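# Move the wooden block from the bench onto the cart

## Task

Lift the wooden block from the bench and lay it flat on the cart's floor at the handle end, next to the profiles. The drop flap must stay open, and anything already satisfied must still hold at the finish. Release the block and back away so both hands are empty and clear of the cart. The robot must not fall or finish leaning, and at the end it must be in contact with nothing.

## Robot and tools

Robot: a Rainbow Robotics RB-Y1. It has a two-wheel drive base with rear casters (0.58 m wide, 0.10 m ahead of and 0.57 m behind the wheel axle, sweeping a 0.58 m radius when it spins in place). On top are a folding torso, a head with pan and tilt, and a left and a right arm, each with seven joints and a parallel gripper. Each hand has a wrist camera housed in a case that sticks out sideways and can strike things.

Frames (metres): the base frame sits on the floor midway between the drive wheels, with x forward, y to the robot's left and z up. The odometry frame is the base frame where the scene started; base_odometry counts wheel turns only, so slips and bumps distort it. Headings are in rad, positive to the left. left_hand and right_hand are the point between the finger pads, 0.03 m short of the fingertips. The fingers point along that frame's -z and close along its x. The printed hand position is only approximate, more so at long reach or under load.

Tool move runs one action. Any of the following can be combined as the schema allows.
- base: a single velocity command {"x_m_s", "turn_rad_s", "for_s"}. It is a relative drive, not a pose. x_m_s is forward speed (0 or 0.005 to 1.5 m/s in either sign). turn_rad_s is the left turn rate (0 or 0.02 to 1.509 rad/s in either sign). for_s is the duration, 0.1 to 5 s. Keys left out mean 0. The base cannot move sideways. It ramps at about 0.4 m/s² (0.5 rad/s² when turning), so the distance covered is about speed × time, or less for short pulses. The base does not halt on contact with furniture.
- joints: absolute targets keyed by joint name. Angles are in rad; the gripper values (left_gripper_m, right_gripper_m) are the opening between pads, 0 to 0.1 m. Useful ranges: torso_squat_rad 0–1.2 (larger lowers the chest); torso_shift_rad -0.3–0.6 (hips forward); torso_pitch_rad -0.2–1.4 (bow forward); torso_yaw_rad -1.5–1.5 (left positive; lift both arms out 0.2 rad or more first). The torso must also respect squat+shift<=1.52, squat-shift+pitch<=1.57, shift+0.5pitch-0.4squat<=0.7 and shift+0.3pitch-0.5squat<=0.39. Shoulder pitch ±2.356 (negative swings forward and up). left_shoulder_roll_rad 0–3.141 and right_shoulder_roll_rad -3.141–0 (both lift the arm outward). Elbows -2.617–0.01 (negative bends). head_pan_rad ±0.523 and head_tilt_rad -0.35–1.57 (positive looks down).
- target: one absolute hand pose {side "left"/"right", x, y, z in m in the base frame (-3 to 3), quat_wxyz in the same form the hand lines print}. The pose is solved once into joint angles, so the hand travels on an arc. Break long moves into short steps. It can be paired only with min_time_s.
- min_time_s (0.1–8): the shortest duration for the arm, head and torso motions in the action.
- contact_limits: gripper current caps in mA (200–672.5), keyed left_gripper_m/right_gripper_m. Lower values reduce grip force, and a cap stays until changed.
- cameras: a list chosen from head_camera, left_wrist_camera, right_wrist_camera, all.
- blocking: false returns early while the motion continues.
Calling move with no action just reports the state and images.

To grip the block, command an opening at least 0.005 m narrower than the block. The gripper then reads off_target or done, and either is fine.

Other tools: wait(seconds 0–10, cameras) lets time pass. stop(cameras) brakes every running motion. zoom_image(camera, region [x0,y0,x1,y1] in pixels, at most 504 per side) enlarges part of the latest image. read_manual only gives licence text. finished_scene(scene: the current scene number) closes the scene; call nothing after it.

Reading results: the move line is done when everything finished, otherwise it shows the worst status. Hand status is reached (within 10 mm and 2°), short (with the remaining error) or refused (with a reason). Joint words are: moving; off_target (stopped away from the target and may still push); stopped; time_out (often means something blocks it); contact_stop (torso only); limit_stop_at_<name> (body-collision guard or limit); not_followed (an arm-collision check withheld the command); torque_fault (10 s halt); limit_stop_at_motor_heat. A refusal, or any stop you did not order, cancels the remaining move/wait/finished_scene calls in that reply. Other readings: lidar_m gives 12 distances in 30° sectors, starting dead ahead and going counter-clockwise, taken 0.23 m above the floor. motor_effort shows wheel load; a wheel at rest above about 30 suggests pushing. wheel_motors_off is 1 while the wheels are disabled. The result also reports joint and external torques, wrist force/torque (offsets are not zeroed) and motor temperatures (MOTOR HOT appears at 65 °C, and the arm brakes at 80 °C). on_its_own lists anything the robot did without being told.

A typical order: look with the cameras, drive close, lower or lean the torso, open the gripper, move the hand above the block, descend, close, lift, carry it to the cart's handle end, lower it until it sits flat, open, raise the hand, then back the base away until nothing is touched.

Avoid these: sharp bends or stops with the arms reaching forward, especially while loaded, since the robot can tip; driving fast into furniture or catching the torso on an edge; letting the arms strike or squeeze each other, fingers and camera cases included; loads near the joint torque limits (elbow 33.8 N m, wrist joints 23.5 N m); holding a stretched arm for long, which heats motors; dropping the block from any height or letting it go while it moves; closing the drop flap; and finishing with the robot tilted or touching anything.

Each tool is called after "Request:" in YAML: its name, and indented under it one key for each argument.

## Session

Request:
move:
  joints: {"head_tilt_rad":0.7}
  cameras: ["all"]

Request:
move:
  joints: {"head_tilt_rad":0.6,"head_pan_rad":0.52}
  cameras: ["head_camera"]

Request:
move:
  joints: {"head_tilt_rad":0.6,"head_pan_rad":-0.52}
  cameras: ["head_camera"]

Scene clock: 0.83 s.
Joint torques (N m): left_arm=[-1.43 -0.58 0.85 -0.67 -0.1 -0.67 -0.17] | right_arm=[-3.25 -0.62 -0.85 -1.51 0.01 -0.64 0.04]
External joint torques (N m): left_arm=[-0.05 -0.73 0.84 -0.12 -0.1 -0.24 -0.16] | right_arm=[0.35 0.5 -0.81 0.12 -0.05 -0.04 0.02]
Motor temperatures (°C): left_arm=[30 28 32 36 34 33 38] | right_arm=[34 30 32 30 35 36 34]
Wrist force (N): left_arm=[-0.7 1.0 -7.0] | right_arm=[-2.7 1.0 -4.9]
Wrist torque (N m): left_arm=[-0.24 0.04 0.07] | right_arm=[-0.09 -0.11 -0.08]
Wrist force, peak (N): left_arm=[0.1 1.6 -7.9] | right_arm=[-2.9 0.8 -5.4]
move: done
base_odometry: x=+0.000 y=+0.000 heading=+0.000
lidar_m: 0.74 1.02 1.56 4.57 1.51 1.08 1.03 1.08 1.44 3.61 1.09 0.78
base_status: not commanded
joint_positions: torso_squat_rad=+0.350 torso_shift_rad=+0.000 torso_pitch_rad=+0.000 torso_yaw_rad=+0.000 left_shoulder_pitch_rad=+0.037 left_shoulder_roll_rad=+0.004 left_shoulder_yaw_rad=-0.043 left_elbow_rad=-0.196 left_forearm_roll_rad=-0.014 left_wrist_pitch_rad=+0.002 left_hand_roll_rad=+0.027 left_gripper_m=+0.099 right_shoulder_pitch_rad=-0.040 right_shoulder_roll_rad=-0.021 right_shoulder_yaw_rad=-0.018 right_elbow_rad=-0.235 right_forearm_roll_rad=+0.049 right_wrist_pitch_rad=-0.014 right_hand_roll_rad=+0.035 right_gripper_m=+0.099 head_pan_rad=+0.000 head_tilt_rad=+0.700
joint_status: all done
wheel_motors_off: 0
motor_effort: left_wheel=+0(1) right_wheel=+0(2)
chest: x=-0.2280 y=+0.0001 z=+1.2475 quat_wxyz=(+1.000, +0.000, +0.000, +0.000) (m; base frame)
left_hand: x=-0.1598 y=+0.2200 z=+0.5653 quat_wxyz=(+0.997, +0.000, -0.079, -0.009) (m; base frame)
right_hand: x=-0.0823 y=-0.2360 z=+0.5770 quat_wxyz=(+0.989, -0.016, -0.142, +0.041) (m; base frame)
pictures: head_camera, left_wrist_camera, right_wrist_camera
camera_calibration:
head_camera: T_world_to_cam=[[-0.00129999, -0.999504, -0.0314624, 0.0444858], [-0.599497, 0.0259607, -0.799956, 1.08611], [0.800376, 0.0178217, -0.599233, 0.97739], [0, 0, 0, 1]] pos_world=[-0.131105, -0.00115113, 1.45592]
left_wrist_camera: T_world_to_cam=[[0.988724, 0.00955725, 0.149443, 0.0708295], [-0.0605519, -0.88722, 0.457355, -0.0439141], [0.13696, -0.461247, -0.876637, 0.69141], [0, 0, 0, 1]] pos_world=[-0.167385, 0.279272, 0.615616]
right_wrist_camera: T_world_to_cam=[[-0.945892, -0.11441, -0.303643, 0.0691098], [-0.245093, 0.865166, 0.437513, -0.0414065], [0.212646, 0.488261, -0.846394, 0.69334], [0, 0, 0, 1]] pos_world=[-0.0922137, -0.2948, 0.62594]

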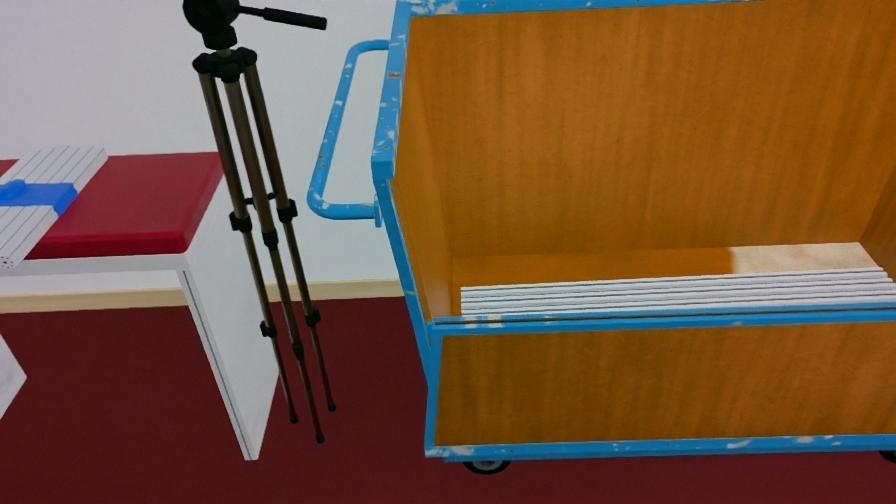

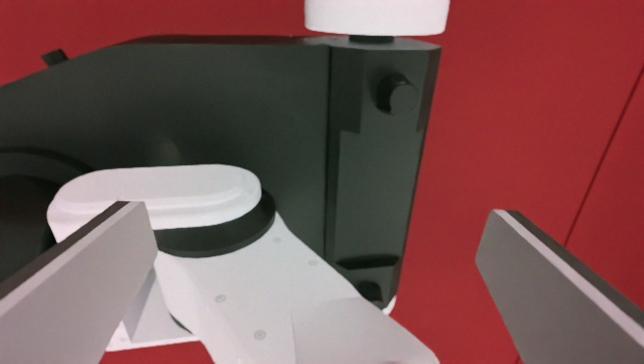

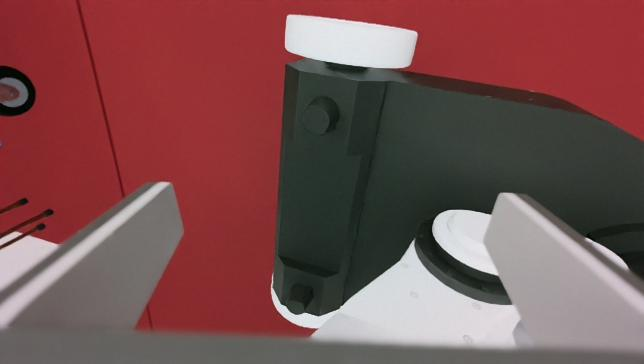

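Scene clock: 1.83 s.
Joint torques (N m): left_arm=[-1.9 -0.48 0.73 -0.58 -0.02 -0.7 -0.03] | right_arm=[-3.3 -0.65 -0.61 -1.35 0.08 -0.53 -0.14]
External joint torques (N m): left_arm=[-0.52 -0.63 0.71 -0.02 -0.02 -0.27 -0.02] | right_arm=[0.29 0.46 -0.56 0.28 0.02 0.06 -0.16]
Wrist force (N): left_arm=[-0.4 1.3 -7.6] | right_arm=[-2.6 0.9 -5.0]
Wrist torque (N m): left_arm=[-0.27 0.14 0.06] | right_arm=[-0.09 -0.10 -0.11]
Wrist force, peak (N): left_arm=[-0.7 1.3 -8.3] | right_arm=[-2.9 1.1 -5.3]
move: done
base_odometry: x=+0.000 y=+0.000 heading=+0.000
lidar_m: 0.74 1.03 1.57 4.56 1.52 1.08 1.03 1.07 1.43 3.61 1.10 0.79
base_status: not commanded
joint_positions: torso_squat_rad=+0.350 torso_shift_rad=+0.000 torso_pitch_rad=+0.000 torso_yaw_rad=+0.000 left_shoulder_pitch_rad=+0.037 left_shoulder_roll_rad=+0.004 left_shoulder_yaw_rad=-0.043 left_elbow_rad=-0.196 left_forearm_roll_rad=-0.014 left_wrist_pitch_rad=+0.002 left_hand_roll_rad=+0.027 left_gripper_m=+0.099 right_shoulder_pitch_rad=-0.040 right_shoulder_roll_rad=-0.021 right_shoulder_yaw_rad=-0.018 right_elbow_rad=-0.235 right_forearm_roll_rad=+0.049 right_wrist_pitch_rad=-0.014 right_hand_roll_rad=+0.035 right_gripper_m=+0.099 head_pan_rad=+0.520 head_tilt_rad=+0.600
joint_status: all done
wheel_motors_off: 0
motor_effort: left_wheel=+0(1) right_wheel=+1(2)
chest: x=-0.2280 y=+0.0001 z=+1.2475 quat_wxyz=(+1.000, +0.000, +0.000, +0.000) (m; base frame)
left_hand: x=-0.1598 y=+0.2200 z=+0.5653 quat_wxyz=(+0.997, +0.000, -0.079, -0.009) (m; base frame)
right_hand: x=-0.0823 y=-0.2360 z=+0.5770 quat_wxyz=(+0.989, -0.016, -0.142, +0.041) (m; base frame)
pictures: head_camera
camera_calibration:
head_camera: T_world_to_cam=[[0.498213, -0.866484, -0.0314502, 0.14729], [-0.461322, -0.234191, -0.855767, 1.19539], [0.734143, 0.440863, -0.516405, 0.843793], [0, 0, 0, 1]] pos_world=[-0.141388, 0.0355768, 1.46335]

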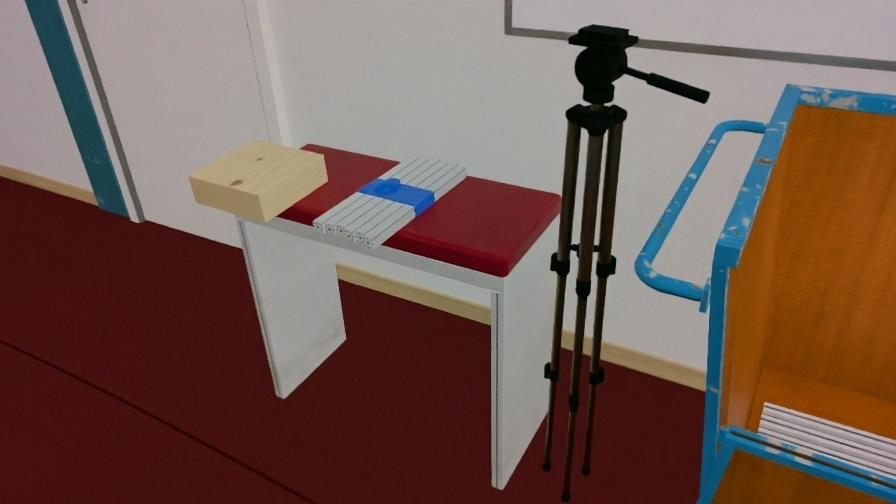

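Scene clock: 3.20 s.
Joint torques (N m): left_arm=[-1.94 -0.64 0.51 -0.52 -0.13 -0.69 -0.1] | right_arm=[-3.53 -0.78 -0.39 -1.36 -0.08 -0.54 0.13]
External joint torques (N m): left_arm=[-0.56 -0.79 0.5 0.04 -0.13 -0.26 -0.09] | right_arm=[0.07 0.33 -0.35 0.28 -0.14 0.05 0.12]
Wrist force (N): left_arm=[0.1 2.2 -7.1] | right_arm=[-2.5 0.7 -5.0]
Wrist torque (N m): left_arm=[-0.41 0.16 0.08] | right_arm=[-0.06 -0.09 -0.11]
Wrist force, peak (N): left_arm=[0.3 1.8 -8.1] | right_arm=[-2.9 1.1 -5.5]
move: done
base_odometry: x=+0.000 y=+0.000 heading=+0.000
lidar_m: 0.74 1.02 1.56 4.57 1.53 1.08 1.02 1.07 1.44 3.63 1.09 0.79
base_status: not commanded
joint_positions: torso_squat_rad=+0.350 torso_shift_rad=+0.000 torso_pitch_rad=+0.000 torso_yaw_rad=+0.000 left_shoulder_pitch_rad=+0.037 left_shoulder_roll_rad=+0.004 left_shoulder_yaw_rad=-0.043 left_elbow_rad=-0.196 left_forearm_roll_rad=-0.014 left_wrist_pitch_rad=+0.002 left_hand_roll_rad=+0.027 left_gripper_m=+0.099 right_shoulder_pitch_rad=-0.040 right_shoulder_roll_rad=-0.021 right_shoulder_yaw_rad=-0.018 right_elbow_rad=-0.235 right_forearm_roll_rad=+0.049 right_wrist_pitch_rad=-0.014 right_hand_roll_rad=+0.035 right_gripper_m=+0.099 head_pan_rad=-0.520 head_tilt_rad=+0.600
joint_status: all done
wheel_motors_off: 0
motor_effort: left_wheel=+0(1) right_wheel=-1(2)
chest: x=-0.2280 y=+0.0001 z=+1.2475 quat_wxyz=(+1.000, +0.000, +0.000, +0.000) (m; base frame)
left_hand: x=-0.1598 y=+0.2200 z=+0.5653 quat_wxyz=(+0.997, +0.000, -0.079, -0.009) (m; base frame)
right_hand: x=-0.0823 y=-0.2360 z=+0.5770 quat_wxyz=(+0.989, -0.016, -0.142, +0.041) (m; base frame)
pictures: head_camera
camera_calibration:
head_camera: T_world_to_cam=[[-0.495067, -0.868285, -0.0314512, -0.0572399], [-0.435413, 0.279258, -0.855821, 1.2007], [0.75188, -0.409995, -0.516314, 0.847468], [0, 0, 0, 1]] pos_world=[-0.142731, -0.0375481, 1.46335]

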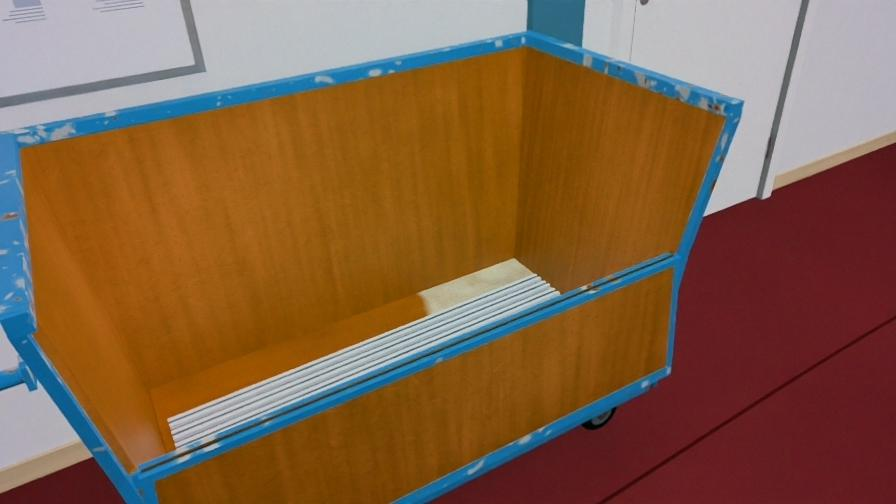

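Request:
move:
  joints: {"head_tilt_rad":0.6,"head_pan_rad":0.52}
  cameras: ["head_camera"]

Request:
zoom_image:
  camera: "head_camera"
  region: [160, 100, 560, 325]

Scene clock: 6.63 s.
Joint torques (N m): left_arm=[-1.69 -0.79 0.46 -0.54 -0.06 -0.64 -0.14] | right_arm=[-3.44 -0.69 -0.61 -1.53 -0.07 -0.61 -0.05]
External joint torques (N m): left_arm=[-0.31 -0.94 0.45 0.02 -0.07 -0.21 -0.13] | right_arm=[0.16 0.43 -0.57 0.1 -0.13 -0.02 -0.06]
Wrist force (N): left_arm=[-0.3 1.8 -7.5] | right_arm=[-2.5 1.4 -4.5]
Wrist torque (N m): left_arm=[-0.34 0.09 0.08] | right_arm=[-0.15 -0.07 -0.08]
Wrist force, peak (N): left_arm=[0.2 1.5 -8.5] | right_arm=[-2.7 1.4 -5.3]
move: done
base_odometry: x=+0.000 y=+0.000 heading=+0.000
lidar_m: 0.74 1.03 1.56 4.56 1.52 1.07 1.02 1.08 1.44 3.62 1.10 0.78
base_status: not commanded
joint_positions: torso_squat_rad=+0.350 torso_shift_rad=+0.000 torso_pitch_rad=+0.000 torso_yaw_rad=+0.000 left_shoulder_pitch_rad=+0.037 left_shoulder_roll_rad=+0.004 left_shoulder_yaw_rad=-0.043 left_elbow_rad=-0.196 left_forearm_roll_rad=-0.014 left_wrist_pitch_rad=+0.002 left_hand_roll_rad=+0.027 left_gripper_m=+0.099 right_shoulder_pitch_rad=-0.040 right_shoulder_roll_rad=-0.021 right_shoulder_yaw_rad=-0.018 right_elbow_rad=-0.235 right_forearm_roll_rad=+0.049 right_wrist_pitch_rad=-0.014 right_hand_roll_rad=+0.035 right_gripper_m=+0.099 head_pan_rad=+0.520 head_tilt_rad=+0.600
joint_status: all done
wheel_motors_off: 0
motor_effort: left_wheel=+0(1) right_wheel=-1(2)
chest: x=-0.2280 y=+0.0001 z=+1.2475 quat_wxyz=(+1.000, +0.000, +0.000, +0.000) (m; base frame)
left_hand: x=-0.1598 y=+0.2200 z=+0.5653 quat_wxyz=(+0.997, +0.000, -0.079, -0.009) (m; base frame)
right_hand: x=-0.0823 y=-0.2360 z=+0.5770 quat_wxyz=(+0.989, -0.016, -0.142, +0.041) (m; base frame)
pictures: head_camera
camera_calibration:
head_camera: T_world_to_cam=[[0.498213, -0.866484, -0.0314502, 0.14729], [-0.461322, -0.234191, -0.855767, 1.19539], [0.734143, 0.440863, -0.516405, 0.843793], [0, 0, 0, 1]] pos_world=[-0.141388, 0.0355768, 1.46335]

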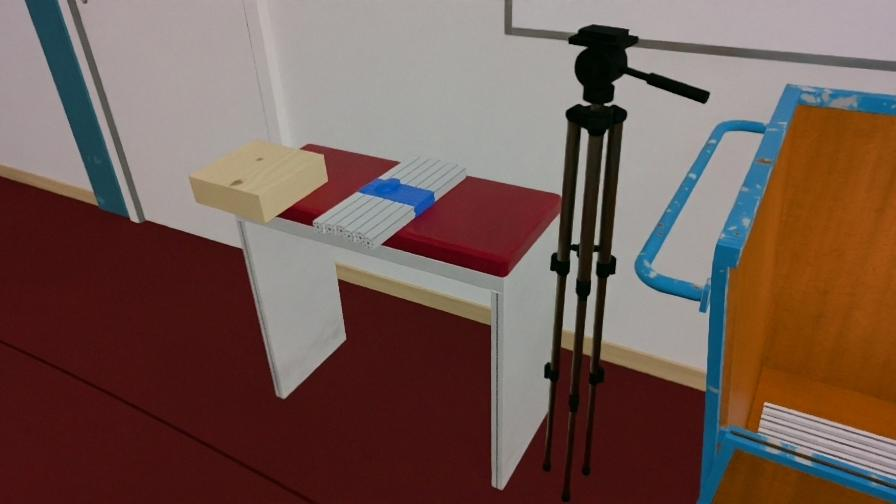

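Scaled by 1.260 from the camera's 896x504 image, which has a finer 1280x720 frame.

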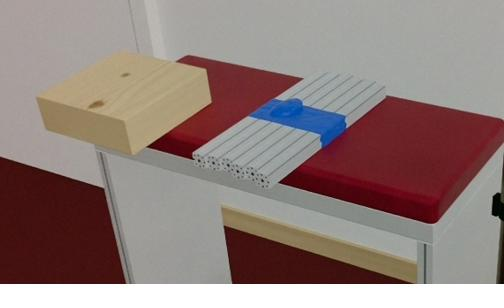

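Request:
move:
  joints: {"head_tilt_rad":0.55,"head_pan_rad":0.0,"torso_squat_rad":0.05,"torso_pitch_rad":0.6}
  cameras: ["head_camera"]

Request:
zoom_image:
  camera: "head_camera"
  region: [300, 100, 800, 380]

Scene clock: 22.90 s.
Joint torques (N m): left_arm=[13.23 -0.63 0.65 5.82 -0.09 0.55 0.03] | right_arm=[12.59 -0.3 -1.01 5.1 -0.21 0.74 -0.11]
External joint torques (N m): left_arm=[-1.1 -0.96 0.61 0.17 -0.08 -0.2 0.01] | right_arm=[0.32 0.43 -0.72 0.72 -0.13 0.2 -0.1]
Wrist force (N): left_arm=[3.4 1.5 -7.9] | right_arm=[0.7 1.1 -4.7]
Wrist torque (N m): left_arm=[-0.31 0.30 0.06] | right_arm=[-0.09 0.07 -0.08]
Wrist force, peak (N): left_arm=[3.4 1.5 -7.9] | right_arm=[-2.7 1.6 -5.5]
move: done
base_odometry: x=+0.000 y=+0.000 heading=+0.000
lidar_m: 0.74 1.03 1.56 4.57 1.52 1.07 1.03 1.08 1.44 3.60 1.10 0.78
base_status: not commanded
joint_positions: torso_squat_rad=+0.050 torso_shift_rad=+0.000 torso_pitch_rad=+0.600 torso_yaw_rad=+0.000 left_shoulder_pitch_rad=+0.037 left_shoulder_roll_rad=+0.004 left_shoulder_yaw_rad=-0.043 left_elbow_rad=-0.196 left_forearm_roll_rad=-0.014 left_wrist_pitch_rad=+0.002 left_hand_roll_rad=+0.027 left_gripper_m=+0.099 right_shoulder_pitch_rad=-0.040 right_shoulder_roll_rad=-0.021 right_shoulder_yaw_rad=-0.018 right_elbow_rad=-0.235 right_forearm_roll_rad=+0.049 right_wrist_pitch_rad=-0.014 right_hand_roll_rad=+0.035 right_gripper_m=+0.099 head_pan_rad=+0.000 head_tilt_rad=+0.550
joint_status: all done
wheel_motors_off: 0
motor_effort: left_wheel=+0(1) right_wheel=+0(2)
chest: x=-0.0532 y=+0.0001 z=+1.2350 quat_wxyz=(+0.955, +0.000, +0.296, +0.000) (m; base frame)
left_hand: x=-0.3822 y=+0.2200 z=+0.6335 quat_wxyz=(+0.976, -0.003, +0.219, -0.008) (m; base frame)
right_hand: x=-0.3116 y=-0.2360 z=+0.5994 quat_wxyz=(+0.987, -0.004, +0.156, +0.044) (m; base frame)
pictures: head_camera
camera_calibration:
head_camera: T_world_to_cam=[[-0.0148573, -0.999504, -0.0277629, 0.0388945], [-0.887784, 0.0259607, -0.459528, 0.758484], [0.46002, 0.0178201, -0.887729, 1.14116], [0, 0, 0, 1]] pos_world=[0.148992, -0.00115112, 1.36266]

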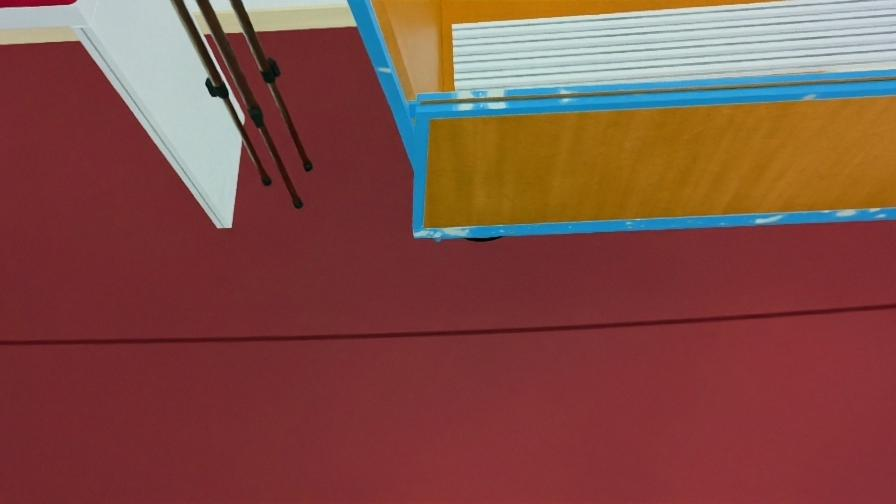

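Scaled by 1.008 from the camera's 896x504 image, which has a finer 1280x720 frame.

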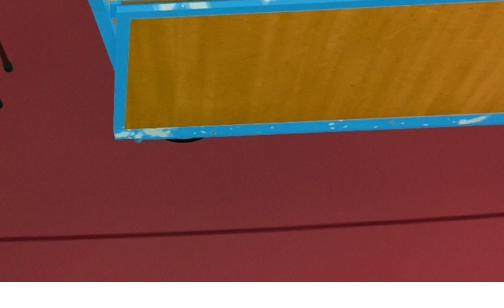

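Request:
move:
  base: {"x_m_s":0.35,"for_s":1.1}
  cameras: ["head_camera"]

Scene clock: 30.83 s.
Joint torques (N m): left_arm=[13.44 -0.72 0.77 5.71 -0.1 0.54 -0.01] | right_arm=[13.25 -0.33 -0.92 5.15 -0.13 0.58 -0.05]
External joint torques (N m): left_arm=[-0.89 -1.05 0.74 0.07 -0.09 -0.21 -0.04] | right_arm=[0.97 0.4 -0.63 0.76 -0.05 0.05 -0.04]
Wrist force (N): left_arm=[3.5 0.4 -7.1] | right_arm=[0.7 0.7 -4.7]
Wrist torque (N m): left_arm=[-0.22 0.36 0.08] | right_arm=[-0.04 0.08 -0.08]
Wrist force, peak (N): left_arm=[3.6 1.8 -7.9] | right_arm=[1.0 0.9 -5.4]
move: done
base_odometry: x=+0.385 y=+0.000 heading=+0.000
lidar_m: 0.36 0.38 0.75 4.01 2.09 1.48 1.41 1.48 1.97 4.96 0.53 0.38
base_status: done (sent for 1.1 of 1.1 s)
joint_positions: torso_squat_rad=+0.050 torso_shift_rad=+0.000 torso_pitch_rad=+0.600 torso_yaw_rad=+0.000 left_shoulder_pitch_rad=+0.037 left_shoulder_roll_rad=+0.004 left_shoulder_yaw_rad=-0.043 left_elbow_rad=-0.196 left_forearm_roll_rad=-0.014 left_wrist_pitch_rad=+0.002 left_hand_roll_rad=+0.027 left_gripper_m=+0.099 right_shoulder_pitch_rad=-0.040 right_shoulder_roll_rad=-0.021 right_shoulder_yaw_rad=-0.018 right_elbow_rad=-0.235 right_forearm_roll_rad=+0.049 right_wrist_pitch_rad=-0.014 right_hand_roll_rad=+0.035 right_gripper_m=+0.099 head_pan_rad=+0.000 head_tilt_rad=+0.550
joint_status: not commanded
wheel_motors_off: 0
motor_effort: left_wheel=+1(23) right_wheel=+0(54)
chest: x=-0.0532 y=+0.0001 z=+1.2350 quat_wxyz=(+0.955, +0.000, +0.296, +0.000) (m; base frame)
left_hand: x=-0.3822 y=+0.2200 z=+0.6334 quat_wxyz=(+0.976, -0.003, +0.219, -0.008) (m; base frame)
right_hand: x=-0.3116 y=-0.2360 z=+0.5994 quat_wxyz=(+0.987, -0.004, +0.156, +0.044) (m; base frame)
pictures: head_camera
camera_calibration:
head_camera: T_world_to_cam=[[-0.01486, -0.999504, -0.0277634, 0.0388956], [-0.887825, 0.0259617, -0.459448, 0.758382], [0.459941, 0.0178216, -0.887771, 1.14123], [0, 0, 0, 1]] pos_world=[0.148992, -0.00115113, 1.36266]

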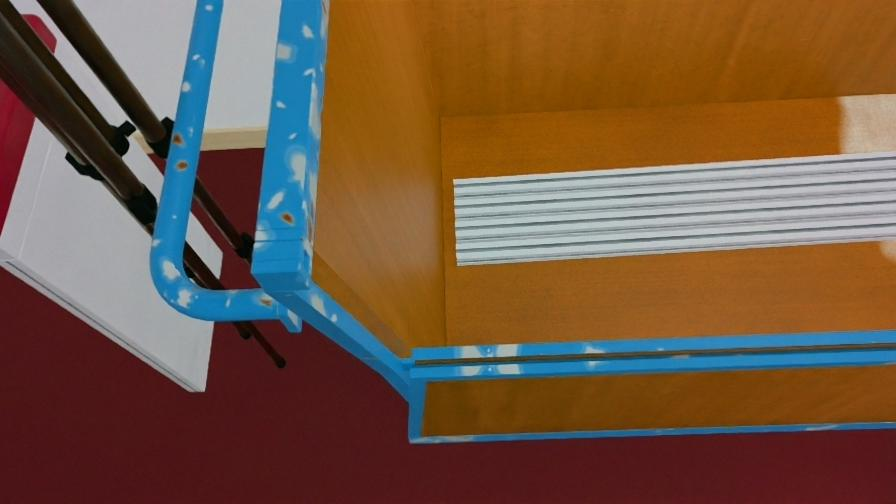

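Request:
zoom_image:
  camera: "head_camera"
  region: [390, 90, 640, 390]

Scaled by 1.680 from the camera's 896x504 image, which has a finer 1280x720 frame.

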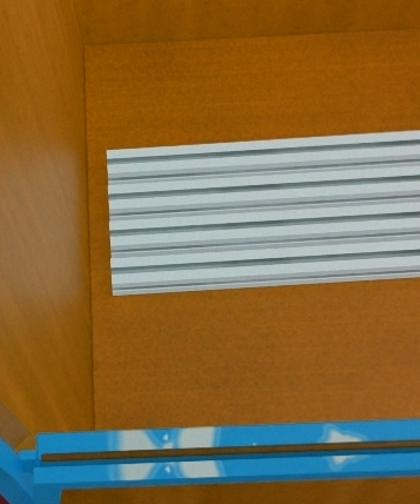

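Request:
move:
  base: {"turn_rad_s":0.8,"for_s":1.9635}
  joints: {"torso_squat_rad":0.6,"torso_pitch_rad":0.7,"head_tilt_rad":0.2,"head_pan_rad":0}

Request:
move:
  base: {"x_m_s":0.5,"for_s":2.9}

Request:
move:
  base: {"turn_rad_s":-0.8,"for_s":1.9635}
  cameras: ["head_camera"]

Scene clock: 61.47 s.
Joint torques (N m): left_arm=[14.98 -0.61 0.8 6.61 0.03 0.68 0.1] | right_arm=[15.35 0.13 -0.76 5.99 -0.13 0.73 -0.14]
External joint torques (N m): left_arm=[-1.61 -0.96 0.75 0.07 0.05 -0.25 0.08] | right_arm=[0.71 0.76 -0.44 0.69 -0.03 0.01 -0.12]
Wrist force (N): left_arm=[4.8 1.2 -6.6] | right_arm=[1.8 1.2 -4.5]
Wrist torque (N m): left_arm=[-0.25 0.45 0.10] | right_arm=[-0.07 0.14 -0.07]
Wrist force, peak (N): left_arm=[4.0 1.9 -7.7] | right_arm=[1.3 0.4 -5.4]
move: done
base_odometry: x=+0.385 y=+0.000 heading=+1.573
lidar_m: 4.19 2.05 1.47 1.41 1.47 1.97 5.13 0.53 0.38 0.37 0.38 0.75
base_status: done (sent for 1.97 of 1.97 s)
joint_positions: torso_squat_rad=+0.600 torso_shift_rad=+0.000 torso_pitch_rad=+0.700 torso_yaw_rad=+0.000 left_shoulder_pitch_rad=+0.037 left_shoulder_roll_rad=+0.004 left_shoulder_yaw_rad=-0.043 left_elbow_rad=-0.196 left_forearm_roll_rad=-0.014 left_wrist_pitch_rad=+0.002 left_hand_roll_rad=+0.027 left_gripper_m=+0.099 right_shoulder_pitch_rad=-0.040 right_shoulder_roll_rad=-0.021 right_shoulder_yaw_rad=-0.018 right_elbow_rad=-0.235 right_forearm_roll_rad=+0.049 right_wrist_pitch_rad=-0.014 right_hand_roll_rad=+0.035 right_gripper_m=+0.099 head_pan_rad=+0.000 head_tilt_rad=+0.200
joint_status: all done
wheel_motors_off: 0
motor_effort: left_wheel=+2(44) right_wheel=+19(41)
chest: x=-0.0287 y=+0.0001 z=+1.0949 quat_wxyz=(+0.939, +0.000, +0.343, +0.000) (m; base frame)
left_hand: x=-0.4160 y=+0.2200 z=+0.5292 quat_wxyz=(+0.964, -0.003, +0.267, -0.008) (m; base frame)
right_hand: x=-0.3492 y=-0.2360 z=+0.4883 quat_wxyz=(+0.978, -0.001, +0.205, +0.044) (m; base frame)
pictures: none

Scene clock: 65.87 s.
Joint torques (N m): left_arm=[15.39 -0.54 0.85 6.51 -0.09 0.66 -0.05] | right_arm=[15.68 0.04 -0.55 6.38 -0.2 0.79 -0.08]
External joint torques (N m): left_arm=[-1.2 -0.89 0.81 -0.03 -0.07 -0.27 -0.08] | right_arm=[1.04 0.67 -0.23 1.09 -0.1 0.07 -0.06]
Wrist force (N): left_arm=[3.8 1.1 -7.1] | right_arm=[1.8 0.8 -4.6]
Wrist torque (N m): left_arm=[-0.27 0.30 0.07] | right_arm=[-0.07 0.17 -0.06]
Wrist force, peak (N): left_arm=[4.8 1.4 -7.5] | right_arm=[2.2 0.5 -5.1]
move: done
base_odometry: x=+0.381 y=+1.450 heading=+1.574
lidar_m: 4.12 2.08 1.51 1.42 1.47 2.01 1.46 1.02 0.54 0.54 1.12 1.54
base_status: done (sent for 2.9 of 2.9 s)
joint_positions: torso_squat_rad=+0.600 torso_shift_rad=+0.000 torso_pitch_rad=+0.700 torso_yaw_rad=+0.000 left_shoulder_pitch_rad=+0.037 left_shoulder_roll_rad=+0.004 left_shoulder_yaw_rad=-0.043 left_elbow_rad=-0.196 left_forearm_roll_rad=-0.014 left_wrist_pitch_rad=+0.002 left_hand_roll_rad=+0.027 left_gripper_m=+0.099 right_shoulder_pitch_rad=-0.040 right_shoulder_roll_rad=-0.021 right_shoulder_yaw_rad=-0.018 right_elbow_rad=-0.235 right_forearm_roll_rad=+0.049 right_wrist_pitch_rad=-0.014 right_hand_roll_rad=+0.035 right_gripper_m=+0.099 head_pan_rad=+0.000 head_tilt_rad=+0.200
joint_status: not commanded
wheel_motors_off: 0
motor_effort: left_wheel=+14(46) right_wheel=-11(53)
chest: x=-0.0286 y=+0.0001 z=+1.0949 quat_wxyz=(+0.939, +0.000, +0.343, +0.000) (m; base frame)
left_hand: x=-0.4160 y=+0.2200 z=+0.5292 quat_wxyz=(+0.964, -0.003, +0.267, -0.008) (m; base frame)
right_hand: x=-0.3490 y=-0.2360 z=+0.4882 quat_wxyz=(+0.978, -0.001, +0.205, +0.044) (m; base frame)
pictures: none

Scene clock: 69.77 s.
Joint torques (N m): left_arm=[15.36 -0.46 0.63 6.42 -0.05 0.79 0.09] | right_arm=[15.63 0.09 -0.68 6.36 -0.27 0.88 -0.05]
External joint torques (N m): left_arm=[-1.24 -0.8 0.58 -0.12 -0.03 -0.14 0.07] | right_arm=[0.99 0.72 -0.36 1.06 -0.17 0.17 -0.03]
Wrist force (N): left_arm=[4.2 1.8 -7.0] | right_arm=[1.5 0.8 -4.6]
Wrist torque (N m): left_arm=[-0.31 0.37 0.09] | right_arm=[-0.10 0.12 -0.08]
Wrist force, peak (N): left_arm=[4.5 1.8 -7.7] | right_arm=[1.4 1.0 -5.2]
move: done
base_odometry: x=+0.381 y=+1.450 heading=+0.001
lidar_m: 0.53 1.11 1.52 3.92 2.11 1.51 1.43 1.49 2.01 1.53 1.00 0.52
base_status: done (sent for 1.97 of 1.97 s)
joint_positions: torso_squat_rad=+0.600 torso_shift_rad=+0.000 torso_pitch_rad=+0.700 torso_yaw_rad=+0.000 left_shoulder_pitch_rad=+0.037 left_shoulder_roll_rad=+0.004 left_shoulder_yaw_rad=-0.043 left_elbow_rad=-0.196 left_forearm_roll_rad=-0.014 left_wrist_pitch_rad=+0.002 left_hand_roll_rad=+0.027 left_gripper_m=+0.099 right_shoulder_pitch_rad=-0.040 right_shoulder_roll_rad=-0.021 right_shoulder_yaw_rad=-0.018 right_elbow_rad=-0.235 right_forearm_roll_rad=+0.049 right_wrist_pitch_rad=-0.014 right_hand_roll_rad=+0.035 right_gripper_m=+0.099 head_pan_rad=+0.000 head_tilt_rad=+0.200
joint_status: not commanded
wheel_motors_off: 0
motor_effort: left_wheel=+20(40) right_wheel=+0(44)
chest: x=-0.0286 y=+0.0001 z=+1.0949 quat_wxyz=(+0.939, +0.000, +0.343, +0.000) (m; base frame)
left_hand: x=-0.4160 y=+0.2200 z=+0.5292 quat_wxyz=(+0.964, -0.003, +0.267, -0.008) (m; base frame)
right_hand: x=-0.3490 y=-0.2360 z=+0.4882 quat_wxyz=(+0.978, -0.001, +0.205, +0.044) (m; base frame)
pictures: head_camera
camera_calibration:
head_camera: T_world_to_cam=[[-0.00752782, -0.999504, -0.0305758, 0.037715], [-0.74653, 0.0259608, -0.664845, 0.959266], [0.665309, 0.0178209, -0.746355, 0.788067], [0, 0, 0, 1]] pos_world=[0.192096, -0.00125113, 1.22709]

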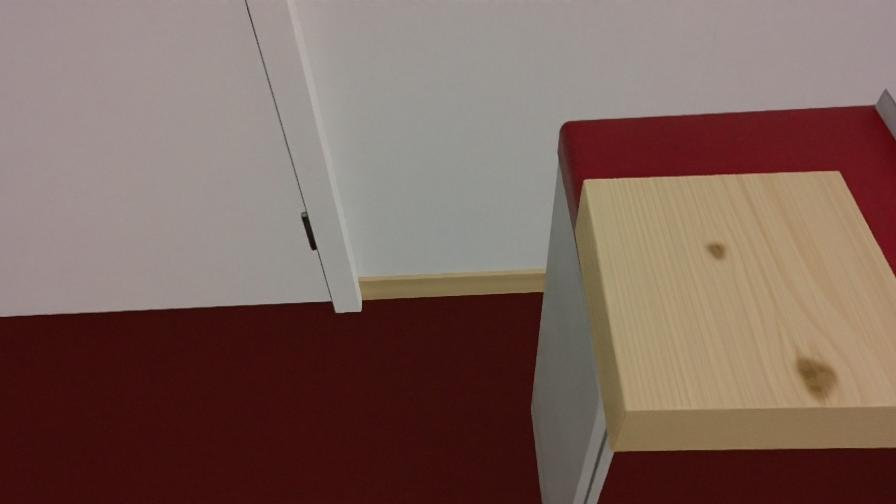

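Request:
move:
  target: {"side":"right","x":0.31,"y":-0.24,"z":0.77,"quat_wxyz":[0.7071,0,-0.7071,0]}
  cameras: ["all"]

Request:
move:
  joints: {"head_pan_rad":-0.4,"head_tilt_rad":0.35}
  cameras: ["head_camera","right_wrist_camera"]

Scene clock: 75.90 s.
Joint torques (N m): left_arm=[15.27 -0.75 0.84 6.32 0 0.72 -0.02] | right_arm=[3.32 -1.67 -2.24 -8.64 -0.12 -1.82 -0.18]
External joint torques (N m): left_arm=[-1.33 -1.1 0.8 -0.22 0.01 -0.22 -0.05] | right_arm=[1.21 -0.51 -1.37 -0.15 -0.28 0.1 -0.23]
Wrist force (N): left_arm=[4.1 1.0 -7.0] | right_arm=[-7.4 0.4 1.3]
Wrist torque (N m): left_arm=[-0.28 0.37 0.08] | right_arm=[-0.11 -0.43 -0.08]
Wrist force, peak (N): left_arm=[4.5 1.4 -7.7] | right_arm=[-7.6 0.9 1.4]
move: done
base_odometry: x=+0.381 y=+1.450 heading=+0.001
lidar_m: 0.52 1.11 1.55 3.92 2.12 1.51 1.44 1.49 1.99 1.52 1.01 0.54
base_status: not commanded
joint_positions: torso_squat_rad=+0.600 torso_shift_rad=+0.000 torso_pitch_rad=+0.700 torso_yaw_rad=+0.000 left_shoulder_pitch_rad=+0.037 left_shoulder_roll_rad=+0.004 left_shoulder_yaw_rad=-0.043 left_elbow_rad=-0.196 left_forearm_roll_rad=-0.014 left_wrist_pitch_rad=+0.002 left_hand_roll_rad=+0.027 left_gripper_m=+0.099 right_shoulder_pitch_rad=-0.015 right_shoulder_roll_rad=-0.039 right_shoulder_yaw_rad=-0.038 right_elbow_rad=-1.738 right_forearm_roll_rad=+0.002 right_wrist_pitch_rad=-0.520 right_hand_roll_rad=-0.053 right_gripper_m=+0.099 head_pan_rad=+0.000 head_tilt_rad=+0.200
joint_status: all done
wheel_motors_off: 0
motor_effort: left_wheel=+20(21) right_wheel=+1(3)
chest: x=-0.0286 y=+0.0001 z=+1.0949 quat_wxyz=(+0.939, +0.000, +0.343, +0.000) (m; base frame)
left_hand: x=-0.4160 y=+0.2200 z=+0.5292 quat_wxyz=(+0.964, -0.003, +0.267, -0.008) (m; base frame)
right_hand: x=+0.3099 y=-0.2398 z=+0.7702 quat_wxyz=(+0.706, +0.000, -0.708, +0.000) (m; base frame)
right_hand_status: reached (checked arc, planned for 1.4 s): 0 mm and 0.1 deg off.
pictures: head_camera, left_wrist_camera, right_wrist_camera
camera_calibration:
head_camera: T_world_to_cam=[[-0.00752782, -0.999504, -0.0305758, 0.037715], [-0.74653, 0.0259608, -0.664845, 0.959266], [0.665309, 0.0178209, -0.746355, 0.788067], [0, 0, 0, 1]] pos_world=[0.192096, -0.00125113, 1.22709]
left_wrist_camera: T_world_to_cam=[[0.852404, 0.0095466, -0.522797, 0.628622], [0.248369, -0.887232, 0.388757, 0.121891], [-0.460131, -0.461224, -0.758651, 0.384038], [0, 0, 0, 1]] pos_world=[-0.389406, 0.279273, 0.572606]
right_wrist_camera: T_world_to_cam=[[0.0282798, -0.0286724, -0.999189, 0.752653], [-0.506677, 0.861251, -0.0390545, 0.42068], [0.861672, 0.507371, 0.00982834, -0.0807916], [0, 0, 0, 1]] pos_world=[0.26148, -0.299739, 0.769266]

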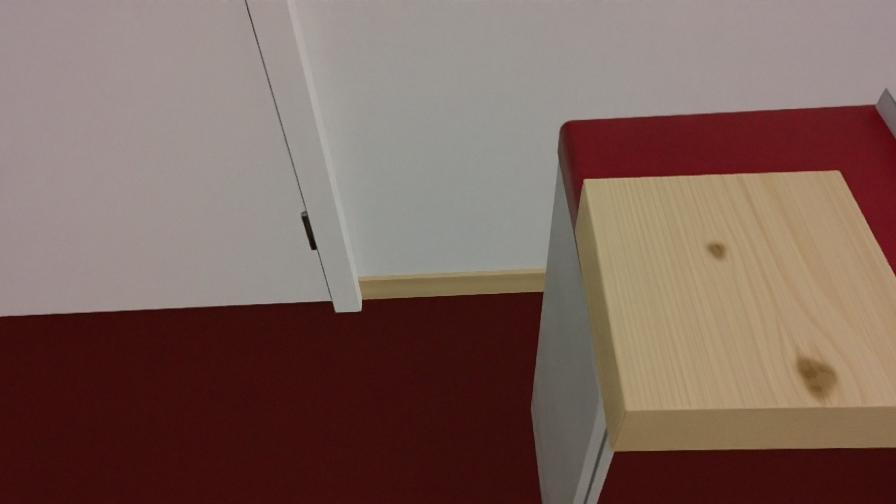

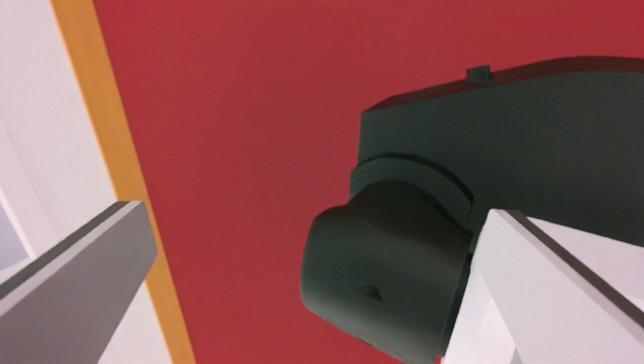

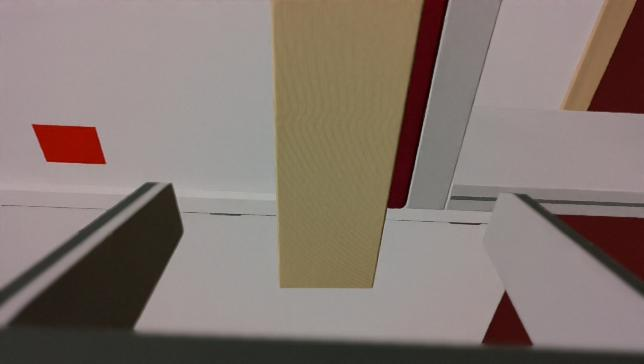

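Scene clock: 76.83 s.
Joint torques (N m): left_arm=[15.3 -0.58 0.6 6.53 -0.03 0.86 0.14] | right_arm=[3.78 -1.75 -2.33 -8.58 -0.14 -1.74 -0.15]
External joint torques (N m): left_arm=[-1.3 -0.93 0.56 -0.01 -0.02 -0.08 0.11] | right_arm=[1.67 -0.6 -1.47 -0.09 -0.3 0.17 -0.2]
Wrist force (N): left_arm=[4.7 1.3 -6.7] | right_arm=[-7.4 0.9 0.6]
Wrist torque (N m): left_arm=[-0.30 0.49 0.10] | right_arm=[-0.17 -0.42 -0.06]
Wrist force, peak (N): left_arm=[4.5 1.5 -7.6] | right_arm=[-7.7 0.6 1.1]
move: done
base_odometry: x=+0.381 y=+1.450 heading=+0.001
lidar_m: 0.52 1.11 1.53 3.92 2.13 1.51 1.42 1.50 2.00 1.54 1.01 0.53
base_status: not commanded
joint_positions: torso_squat_rad=+0.600 torso_shift_rad=+0.000 torso_pitch_rad=+0.700 torso_yaw_rad=+0.000 left_shoulder_pitch_rad=+0.037 left_shoulder_roll_rad=+0.004 left_shoulder_yaw_rad=-0.043 left_elbow_rad=-0.196 left_forearm_roll_rad=-0.014 left_wrist_pitch_rad=+0.002 left_hand_roll_rad=+0.027 left_gripper_m=+0.099 right_shoulder_pitch_rad=-0.015 right_shoulder_roll_rad=-0.039 right_shoulder_yaw_rad=-0.038 right_elbow_rad=-1.738 right_forearm_roll_rad=+0.002 right_wrist_pitch_rad=-0.520 right_hand_roll_rad=-0.053 right_gripper_m=+0.099 head_pan_rad=-0.400 head_tilt_rad=+0.350
joint_status: all done
wheel_motors_off: 0
motor_effort: left_wheel=+20(21) right_wheel=-1(3)
chest: x=-0.0286 y=+0.0001 z=+1.0949 quat_wxyz=(+0.939, +0.000, +0.343, +0.000) (m; base frame)
left_hand: x=-0.4160 y=+0.2200 z=+0.5292 quat_wxyz=(+0.964, -0.003, +0.267, -0.008) (m; base frame)
right_hand: x=+0.3099 y=-0.2398 z=+0.7702 quat_wxyz=(+0.706, +0.000, -0.708, +0.000) (m; base frame)
pictures: head_camera, right_wrist_camera
camera_calibration:
head_camera: T_world_to_cam=[[-0.310274, -0.924337, 0.222105, -0.238549], [-0.812271, 0.136388, -0.567111, 0.846414], [0.49391, -0.356369, -0.79313, 0.865851], [0, 0, 0, 1]] pos_world=[0.185849, -0.027378, 1.21973]
right_wrist_camera: T_world_to_cam=[[0.0282798, -0.0286724, -0.999189, 0.752653], [-0.506677, 0.861251, -0.0390545, 0.42068], [0.861672, 0.507371, 0.00982834, -0.0807916], [0, 0, 0, 1]] pos_world=[0.26148, -0.299739, 0.769266]

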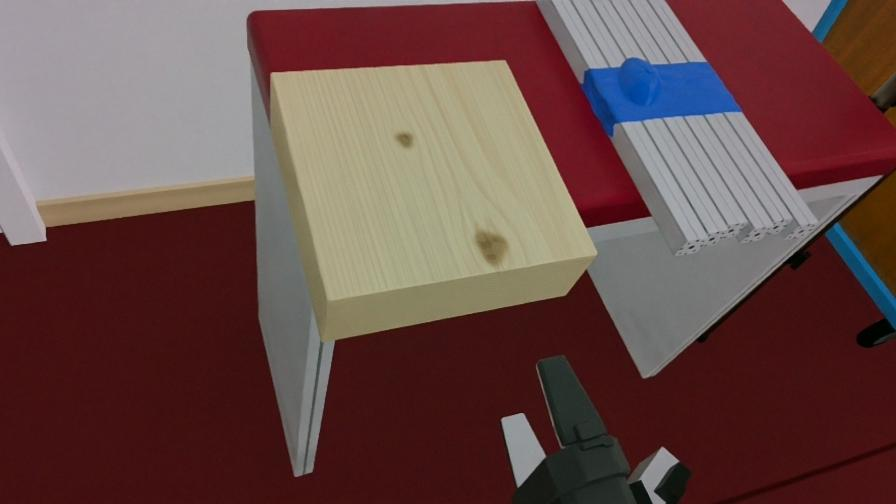

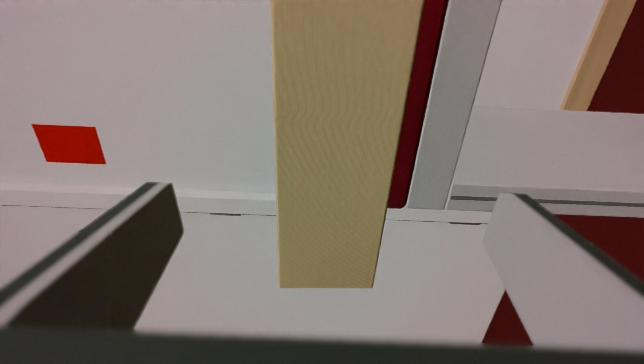

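Request:
move:
  target: {"side":"right","x":0.38,"y":-0.228,"z":0.762,"quat_wxyz":[0.7071,0,-0.7071,0]}
  cameras: ["right_wrist_camera"]

Request:
move:
  target: {"side":"right","x":0.444,"y":-0.228,"z":0.762,"quat_wxyz":[0.7071,0,-0.7071,0]}
  min_time_s: 1.5
  cameras: ["right_wrist_camera","head_camera"]

Scene clock: 83.67 s.
Joint torques (N m): left_arm=[15.31 -0.59 0.65 6.52 -0.07 0.76 -0.05] | right_arm=[-0.9 0.45 -2.41 -9.15 0.04 -2 0.15]
External joint torques (N m): left_arm=[-1.28 -0.94 0.61 -0.02 -0.06 -0.17 -0.08] | right_arm=[1 1.47 -1.97 -0.18 -0.16 -0.08 0.1]
Wrist force (N): left_arm=[4.4 0.8 -6.6] | right_arm=[-7.3 0.8 1.0]
Wrist torque (N m): left_arm=[-0.24 0.39 0.05] | right_arm=[-0.15 -0.45 -0.27]
Wrist force, peak (N): left_arm=[4.6 1.2 -7.6] | right_arm=[-8.0 0.3 1.4]
move: done
base_odometry: x=+0.381 y=+1.450 heading=+0.001
lidar_m: 0.52 1.11 1.53 3.92 2.12 1.51 1.42 1.49 2.01 1.53 1.01 0.51
base_status: not commanded
joint_positions: torso_squat_rad=+0.600 torso_shift_rad=+0.000 torso_pitch_rad=+0.700 torso_yaw_rad=+0.000 left_shoulder_pitch_rad=+0.037 left_shoulder_roll_rad=+0.004 left_shoulder_yaw_rad=-0.043 left_elbow_rad=-0.196 left_forearm_roll_rad=-0.014 left_wrist_pitch_rad=+0.002 left_hand_roll_rad=+0.027 left_gripper_m=+0.099 right_shoulder_pitch_rad=-0.254 right_shoulder_roll_rad=-0.030 right_shoulder_yaw_rad=-0.094 right_elbow_rad=-1.608 right_forearm_roll_rad=-0.004 right_wrist_pitch_rad=-0.421 right_hand_roll_rad=-0.017 right_gripper_m=+0.099 head_pan_rad=-0.400 head_tilt_rad=+0.350
joint_status: all done
wheel_motors_off: 0
motor_effort: left_wheel=+19(21) right_wheel=+1(4)
chest: x=-0.0286 y=+0.0001 z=+1.0949 quat_wxyz=(+0.939, +0.000, +0.343, +0.000) (m; base frame)
left_hand: x=-0.4160 y=+0.2200 z=+0.5292 quat_wxyz=(+0.964, -0.003, +0.267, -0.008) (m; base frame)
right_hand: x=+0.3801 y=-0.2279 z=+0.7621 quat_wxyz=(+0.707, +0.000, -0.707, +0.000) (m; base frame)
right_hand_status: reached (checked arc, planned for 0.6 s): 0 mm and 0.0 deg off.
pictures: right_wrist_camera
camera_calibration:
right_wrist_camera: T_world_to_cam=[[0.0263812, -0.0289571, -0.999232, 0.743689], [-0.507028, 0.861077, -0.0383397, 0.445209], [0.861526, 0.50765, 0.00803414, -0.145741], [0, 0, 0, 1]] pos_world=[0.331674, -0.287839, 0.761358]

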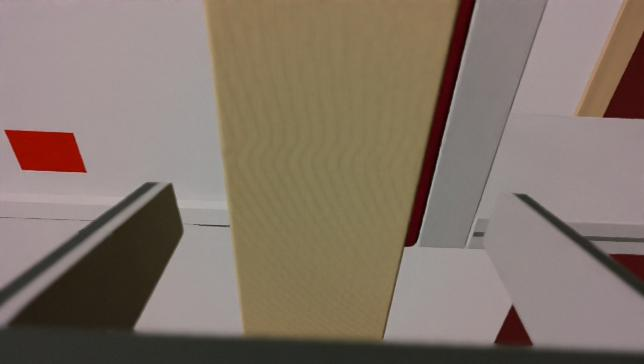

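Scene clock: 85.50 s.
Joint torques (N m): left_arm=[15.2 -0.4 0.5 6.4 -0.14 0.87 0.03] | right_arm=[-6.56 -3.15 -2.36 -9.33 -0.22 -1.81 0.34]
External joint torques (N m): left_arm=[-1.39 -0.75 0.46 -0.14 -0.13 -0.06 0] | right_arm=[-1.02 -1.29 -1.98 -0.08 -0.44 0.11 0.29]
Wrist force (N): left_arm=[3.8 1.5 -7.7] | right_arm=[-7.3 0.8 1.0]
Wrist torque (N m): left_arm=[-0.30 0.32 0.06] | right_arm=[-0.16 -0.41 -0.25]
Wrist force, peak (N): left_arm=[3.8 1.5 -7.7] | right_arm=[-8.2 0.8 1.2]
move: done
base_odometry: x=+0.381 y=+1.450 heading=+0.001
lidar_m: 0.52 1.12 1.55 3.94 2.11 1.52 1.43 1.50 2.00 1.53 1.01 0.52
base_status: not commanded
joint_positions: torso_squat_rad=+0.600 torso_shift_rad=+0.000 torso_pitch_rad=+0.700 torso_yaw_rad=+0.000 left_shoulder_pitch_rad=+0.037 left_shoulder_roll_rad=+0.004 left_shoulder_yaw_rad=-0.043 left_elbow_rad=-0.196 left_forearm_roll_rad=-0.014 left_wrist_pitch_rad=+0.002 left_hand_roll_rad=+0.027 left_gripper_m=+0.099 right_shoulder_pitch_rad=-0.466 right_shoulder_roll_rad=-0.059 right_shoulder_yaw_rad=-0.154 right_elbow_rad=-1.470 right_forearm_roll_rad=-0.019 right_wrist_pitch_rad=-0.353 right_hand_roll_rad=-0.006 right_gripper_m=+0.099 head_pan_rad=-0.400 head_tilt_rad=+0.350
joint_status: all done
wheel_motors_off: 0
motor_effort: left_wheel=+20(21) right_wheel=-1(3)
chest: x=-0.0286 y=+0.0001 z=+1.0949 quat_wxyz=(+0.939, +0.000, +0.343, +0.000) (m; base frame)
left_hand: x=-0.4160 y=+0.2200 z=+0.5292 quat_wxyz=(+0.964, -0.003, +0.267, -0.008) (m; base frame)
right_hand: x=+0.4432 y=-0.2279 z=+0.7626 quat_wxyz=(+0.708, +0.000, -0.706, +0.000) (m; base frame)
right_hand_status: reached (checked arc, planned for 1.5 s): 1 mm and 0.2 deg off.
pictures: head_camera, right_wrist_camera
camera_calibration:
head_camera: T_world_to_cam=[[-0.310274, -0.924337, 0.222105, -0.238549], [-0.812271, 0.136388, -0.567111, 0.846414], [0.49391, -0.356369, -0.79313, 0.865851], [0, 0, 0, 1]] pos_world=[0.185849, -0.027378, 1.21973]
right_wrist_camera: T_world_to_cam=[[0.0236419, -0.0284649, -0.999315, 0.743898], [-0.506456, 0.861492, -0.0365209, 0.47573], [0.861942, 0.506973, 0.00595107, -0.198871], [0, 0, 0, 1]] pos_world=[0.394764, -0.28784, 0.761946]

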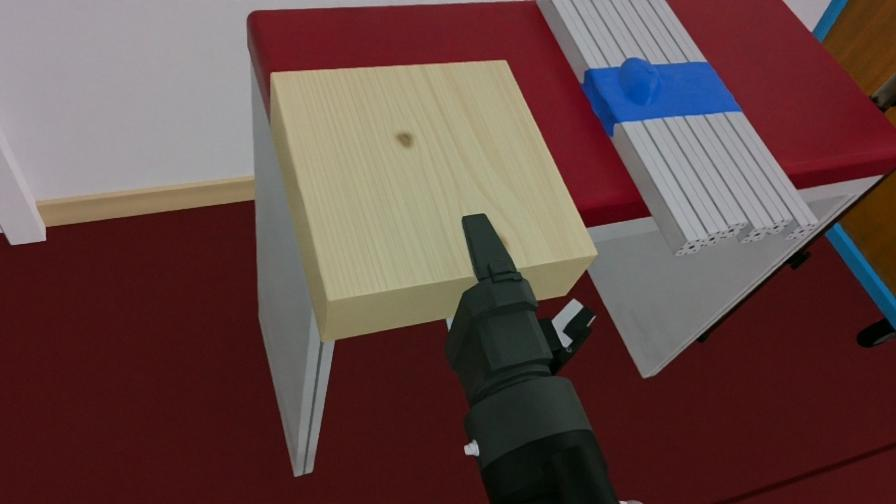

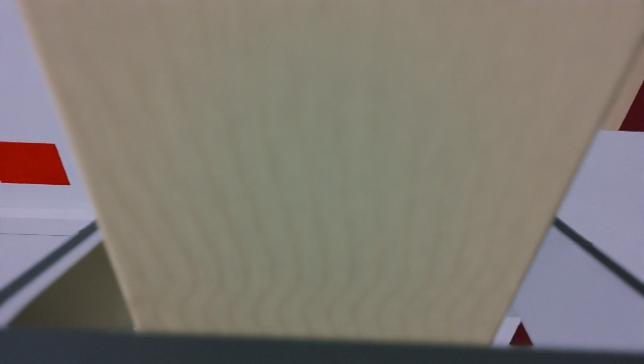

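Request:
move:
  target: {"side":"right","x":0.456,"y":-0.228,"z":0.762,"quat_wxyz":[0.7071,0,-0.7071,0]}
  min_time_s: 0.7

Request:
move:
  joints: {"right_gripper_m":0.03}

Request:
move:
  target: {"side":"right","x":0.456,"y":-0.228,"z":0.772,"quat_wxyz":[0.7071,0,-0.7071,0]}
  min_time_s: 1.0
  cameras: ["head_camera"]

Scene clock: 88.53 s.
Joint torques (N m): left_arm=[15.4 -1.01 0.77 6.58 -0.12 0.76 0.04] | right_arm=[-7.92 -3.24 -2.28 -9.21 -0.09 -1.91 0.29]
External joint torques (N m): left_arm=[-1.2 -1.36 0.73 0.04 -0.1 -0.17 0.01] | right_arm=[-1.65 -1.15 -1.91 0.05 -0.32 0.01 0.24]
Wrist force (N): left_arm=[4.6 0.7 -7.2] | right_arm=[-7.5 1.0 0.9]
Wrist torque (N m): left_arm=[-0.19 0.41 0.02] | right_arm=[-0.18 -0.45 -0.30]
Wrist force, peak (N): left_arm=[4.6 1.8 -7.6] | right_arm=[-8.1 0.9 0.8]
move: done
base_odometry: x=+0.381 y=+1.450 heading=+0.001
lidar_m: 0.52 1.11 1.53 3.93 2.12 1.50 1.43 1.49 2.02 1.53 1.01 0.53
base_status: not commanded
joint_positions: torso_squat_rad=+0.600 torso_shift_rad=+0.000 torso_pitch_rad=+0.700 torso_yaw_rad=+0.000 left_shoulder_pitch_rad=+0.037 left_shoulder_roll_rad=+0.004 left_shoulder_yaw_rad=-0.043 left_elbow_rad=-0.196 left_forearm_roll_rad=-0.014 left_wrist_pitch_rad=+0.002 left_hand_roll_rad=+0.027 left_gripper_m=+0.099 right_shoulder_pitch_rad=-0.509 right_shoulder_roll_rad=-0.066 right_shoulder_yaw_rad=-0.165 right_elbow_rad=-1.432 right_forearm_roll_rad=-0.021 right_wrist_pitch_rad=-0.351 right_hand_roll_rad=-0.004 right_gripper_m=+0.099 head_pan_rad=-0.400 head_tilt_rad=+0.350
joint_status: all done
wheel_motors_off: 0
motor_effort: left_wheel=+20(20) right_wheel=+0(3)
chest: x=-0.0286 y=+0.0001 z=+1.0949 quat_wxyz=(+0.939, +0.000, +0.343, +0.000) (m; base frame)
left_hand: x=-0.4160 y=+0.2200 z=+0.5292 quat_wxyz=(+0.964, -0.003, +0.267, -0.008) (m; base frame)
right_hand: x=+0.4553 y=-0.2277 z=+0.7624 quat_wxyz=(+0.707, +0.000, -0.707, +0.000) (m; base frame)
right_hand_status: reached (checked arc, planned for 0.7 s): 1 mm and 0.1 deg off.
pictures: none

Scene clock: 89.83 s.
Joint torques (N m): left_arm=[15.62 -0.55 0.81 6.58 0.01 0.79 -0.03] | right_arm=[-5.69 -2.87 -2.28 -5.27 -0.04 1.46 0.31]
External joint torques (N m): left_arm=[-0.97 -0.9 0.76 0.05 0.02 -0.15 -0.05] | right_arm=[0.6 -0.78 -1.91 4 -0.27 3.38 0.25]
Wrist force (N): left_arm=[4.3 0.6 -7.0] | right_arm=[4.7 0.6 11.0]
Wrist torque (N m): left_arm=[-0.22 0.38 0.08] | right_arm=[-0.10 -1.14 -0.42]
Wrist force, peak (N): left_arm=[4.4 0.9 -7.5] | right_arm=[5.8 0.8 12.1]
move: off_target
base_odometry: x=+0.381 y=+1.450 heading=+0.001
lidar_m: 0.51 1.12 1.53 3.93 2.12 1.50 1.44 1.49 2.00 1.54 1.02 0.53
base_status: not commanded
joint_positions: torso_squat_rad=+0.600 torso_shift_rad=+0.000 torso_pitch_rad=+0.700 torso_yaw_rad=+0.000 left_shoulder_pitch_rad=+0.037 left_shoulder_roll_rad=+0.004 left_shoulder_yaw_rad=-0.043 left_elbow_rad=-0.196 left_forearm_roll_rad=-0.014 left_wrist_pitch_rad=+0.002 left_hand_roll_rad=+0.027 left_gripper_m=+0.099 right_shoulder_pitch_rad=-0.510 right_shoulder_roll_rad=-0.066 right_shoulder_yaw_rad=-0.165 right_elbow_rad=-1.433 right_forearm_roll_rad=-0.021 right_wrist_pitch_rad=-0.352 right_hand_roll_rad=-0.004 right_gripper_m=+0.077 head_pan_rad=-0.400 head_tilt_rad=+0.350
joint_status: right_gripper_m off_target (ended at +0.077, target +0.030)
wheel_motors_off: 0
motor_effort: left_wheel=+21(21) right_wheel=+2(4)
chest: x=-0.0289 y=+0.0001 z=+1.0950 quat_wxyz=(+0.939, +0.000, +0.343, +0.000) (m; base frame)
left_hand: x=-0.4160 y=+0.2200 z=+0.5291 quat_wxyz=(+0.964, -0.003, +0.267, -0.008) (m; base frame)
right_hand: x=+0.4555 y=-0.2277 z=+0.7636 quat_wxyz=(+0.706, +0.000, -0.708, +0.000) (m; base frame)
pictures: none

Scene clock: 91.17 s.
Joint torques (N m): left_arm=[15.1 -0.84 0.71 6.54 -0.05 0.69 -0.04] | right_arm=[-7.11 -0.61 0.33 -13.84 0.41 -3.21 0.28]
External joint torques (N m): left_arm=[-1.5 -1.18 0.67 0 -0.04 -0.25 -0.07] | right_arm=[-0.93 1.45 0.72 -4.45 0.19 -1.29 0.23]
Wrist force (N): left_arm=[4.0 1.1 -6.4] | right_arm=[-13.8 0.2 -1.2]
Wrist torque (N m): left_arm=[-0.27 0.29 0.07] | right_arm=[-0.22 -0.73 -0.66]
Wrist force, peak (N): left_arm=[4.7 0.8 -7.6] | right_arm=[-15.4 0.7 3.5]
move: done
base_odometry: x=+0.381 y=+1.450 heading=+0.001
lidar_m: 0.53 1.11 1.54 3.92 2.10 1.51 1.43 1.50 2.01 1.53 1.00 0.53
base_status: not commanded
joint_positions: torso_squat_rad=+0.600 torso_shift_rad=+0.000 torso_pitch_rad=+0.700 torso_yaw_rad=+0.000 left_shoulder_pitch_rad=+0.037 left_shoulder_roll_rad=+0.004 left_shoulder_yaw_rad=-0.043 left_elbow_rad=-0.196 left_forearm_roll_rad=-0.014 left_wrist_pitch_rad=+0.002 left_hand_roll_rad=+0.027 left_gripper_m=+0.099 right_shoulder_pitch_rad=-0.497 right_shoulder_roll_rad=-0.065 right_shoulder_yaw_rad=-0.163 right_elbow_rad=-1.479 right_forearm_roll_rad=-0.021 right_wrist_pitch_rad=-0.316 right_hand_roll_rad=-0.005 right_gripper_m=+0.075 head_pan_rad=-0.400 head_tilt_rad=+0.350
joint_status: all done
wheel_motors_off: 0
motor_effort: left_wheel=+20(21) right_wheel=+2(3)
chest: x=-0.0286 y=+0.0001 z=+1.0949 quat_wxyz=(+0.939, +0.000, +0.343, +0.000) (m; base frame)
left_hand: x=-0.4160 y=+0.2200 z=+0.5292 quat_wxyz=(+0.964, -0.003, +0.267, -0.008) (m; base frame)
right_hand: x=+0.4559 y=-0.2283 z=+0.7711 quat_wxyz=(+0.707, +0.000, -0.707, +0.000) (m; base frame)
right_hand_status: reached (checked arc, planned for 1.0 s): 1 mm and 0.0 deg off.
pictures: head_camera
camera_calibration:
head_camera: T_world_to_cam=[[-0.310336, -0.924324, 0.222074, -0.238499], [-0.812317, 0.136501, -0.567017, 0.846311], [0.493794, -0.35636, -0.793206, 0.865967], [0, 0, 0, 1]] pos_world=[0.185849, -0.0273777, 1.21973]

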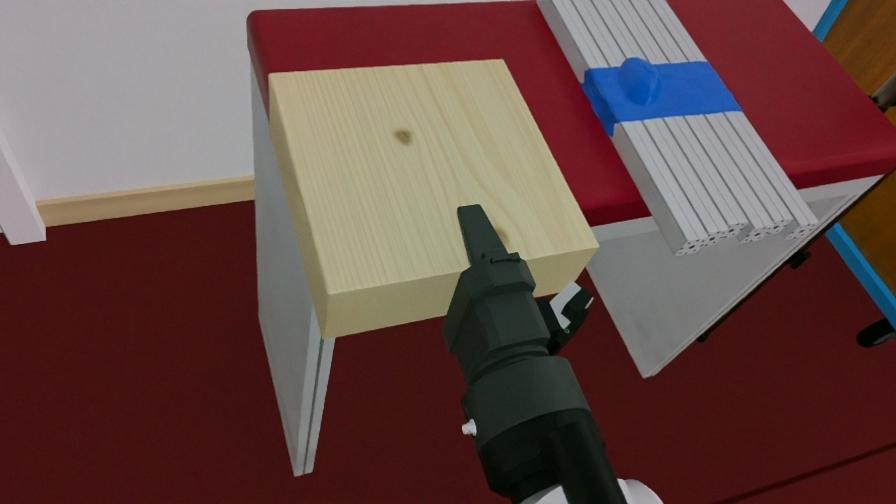

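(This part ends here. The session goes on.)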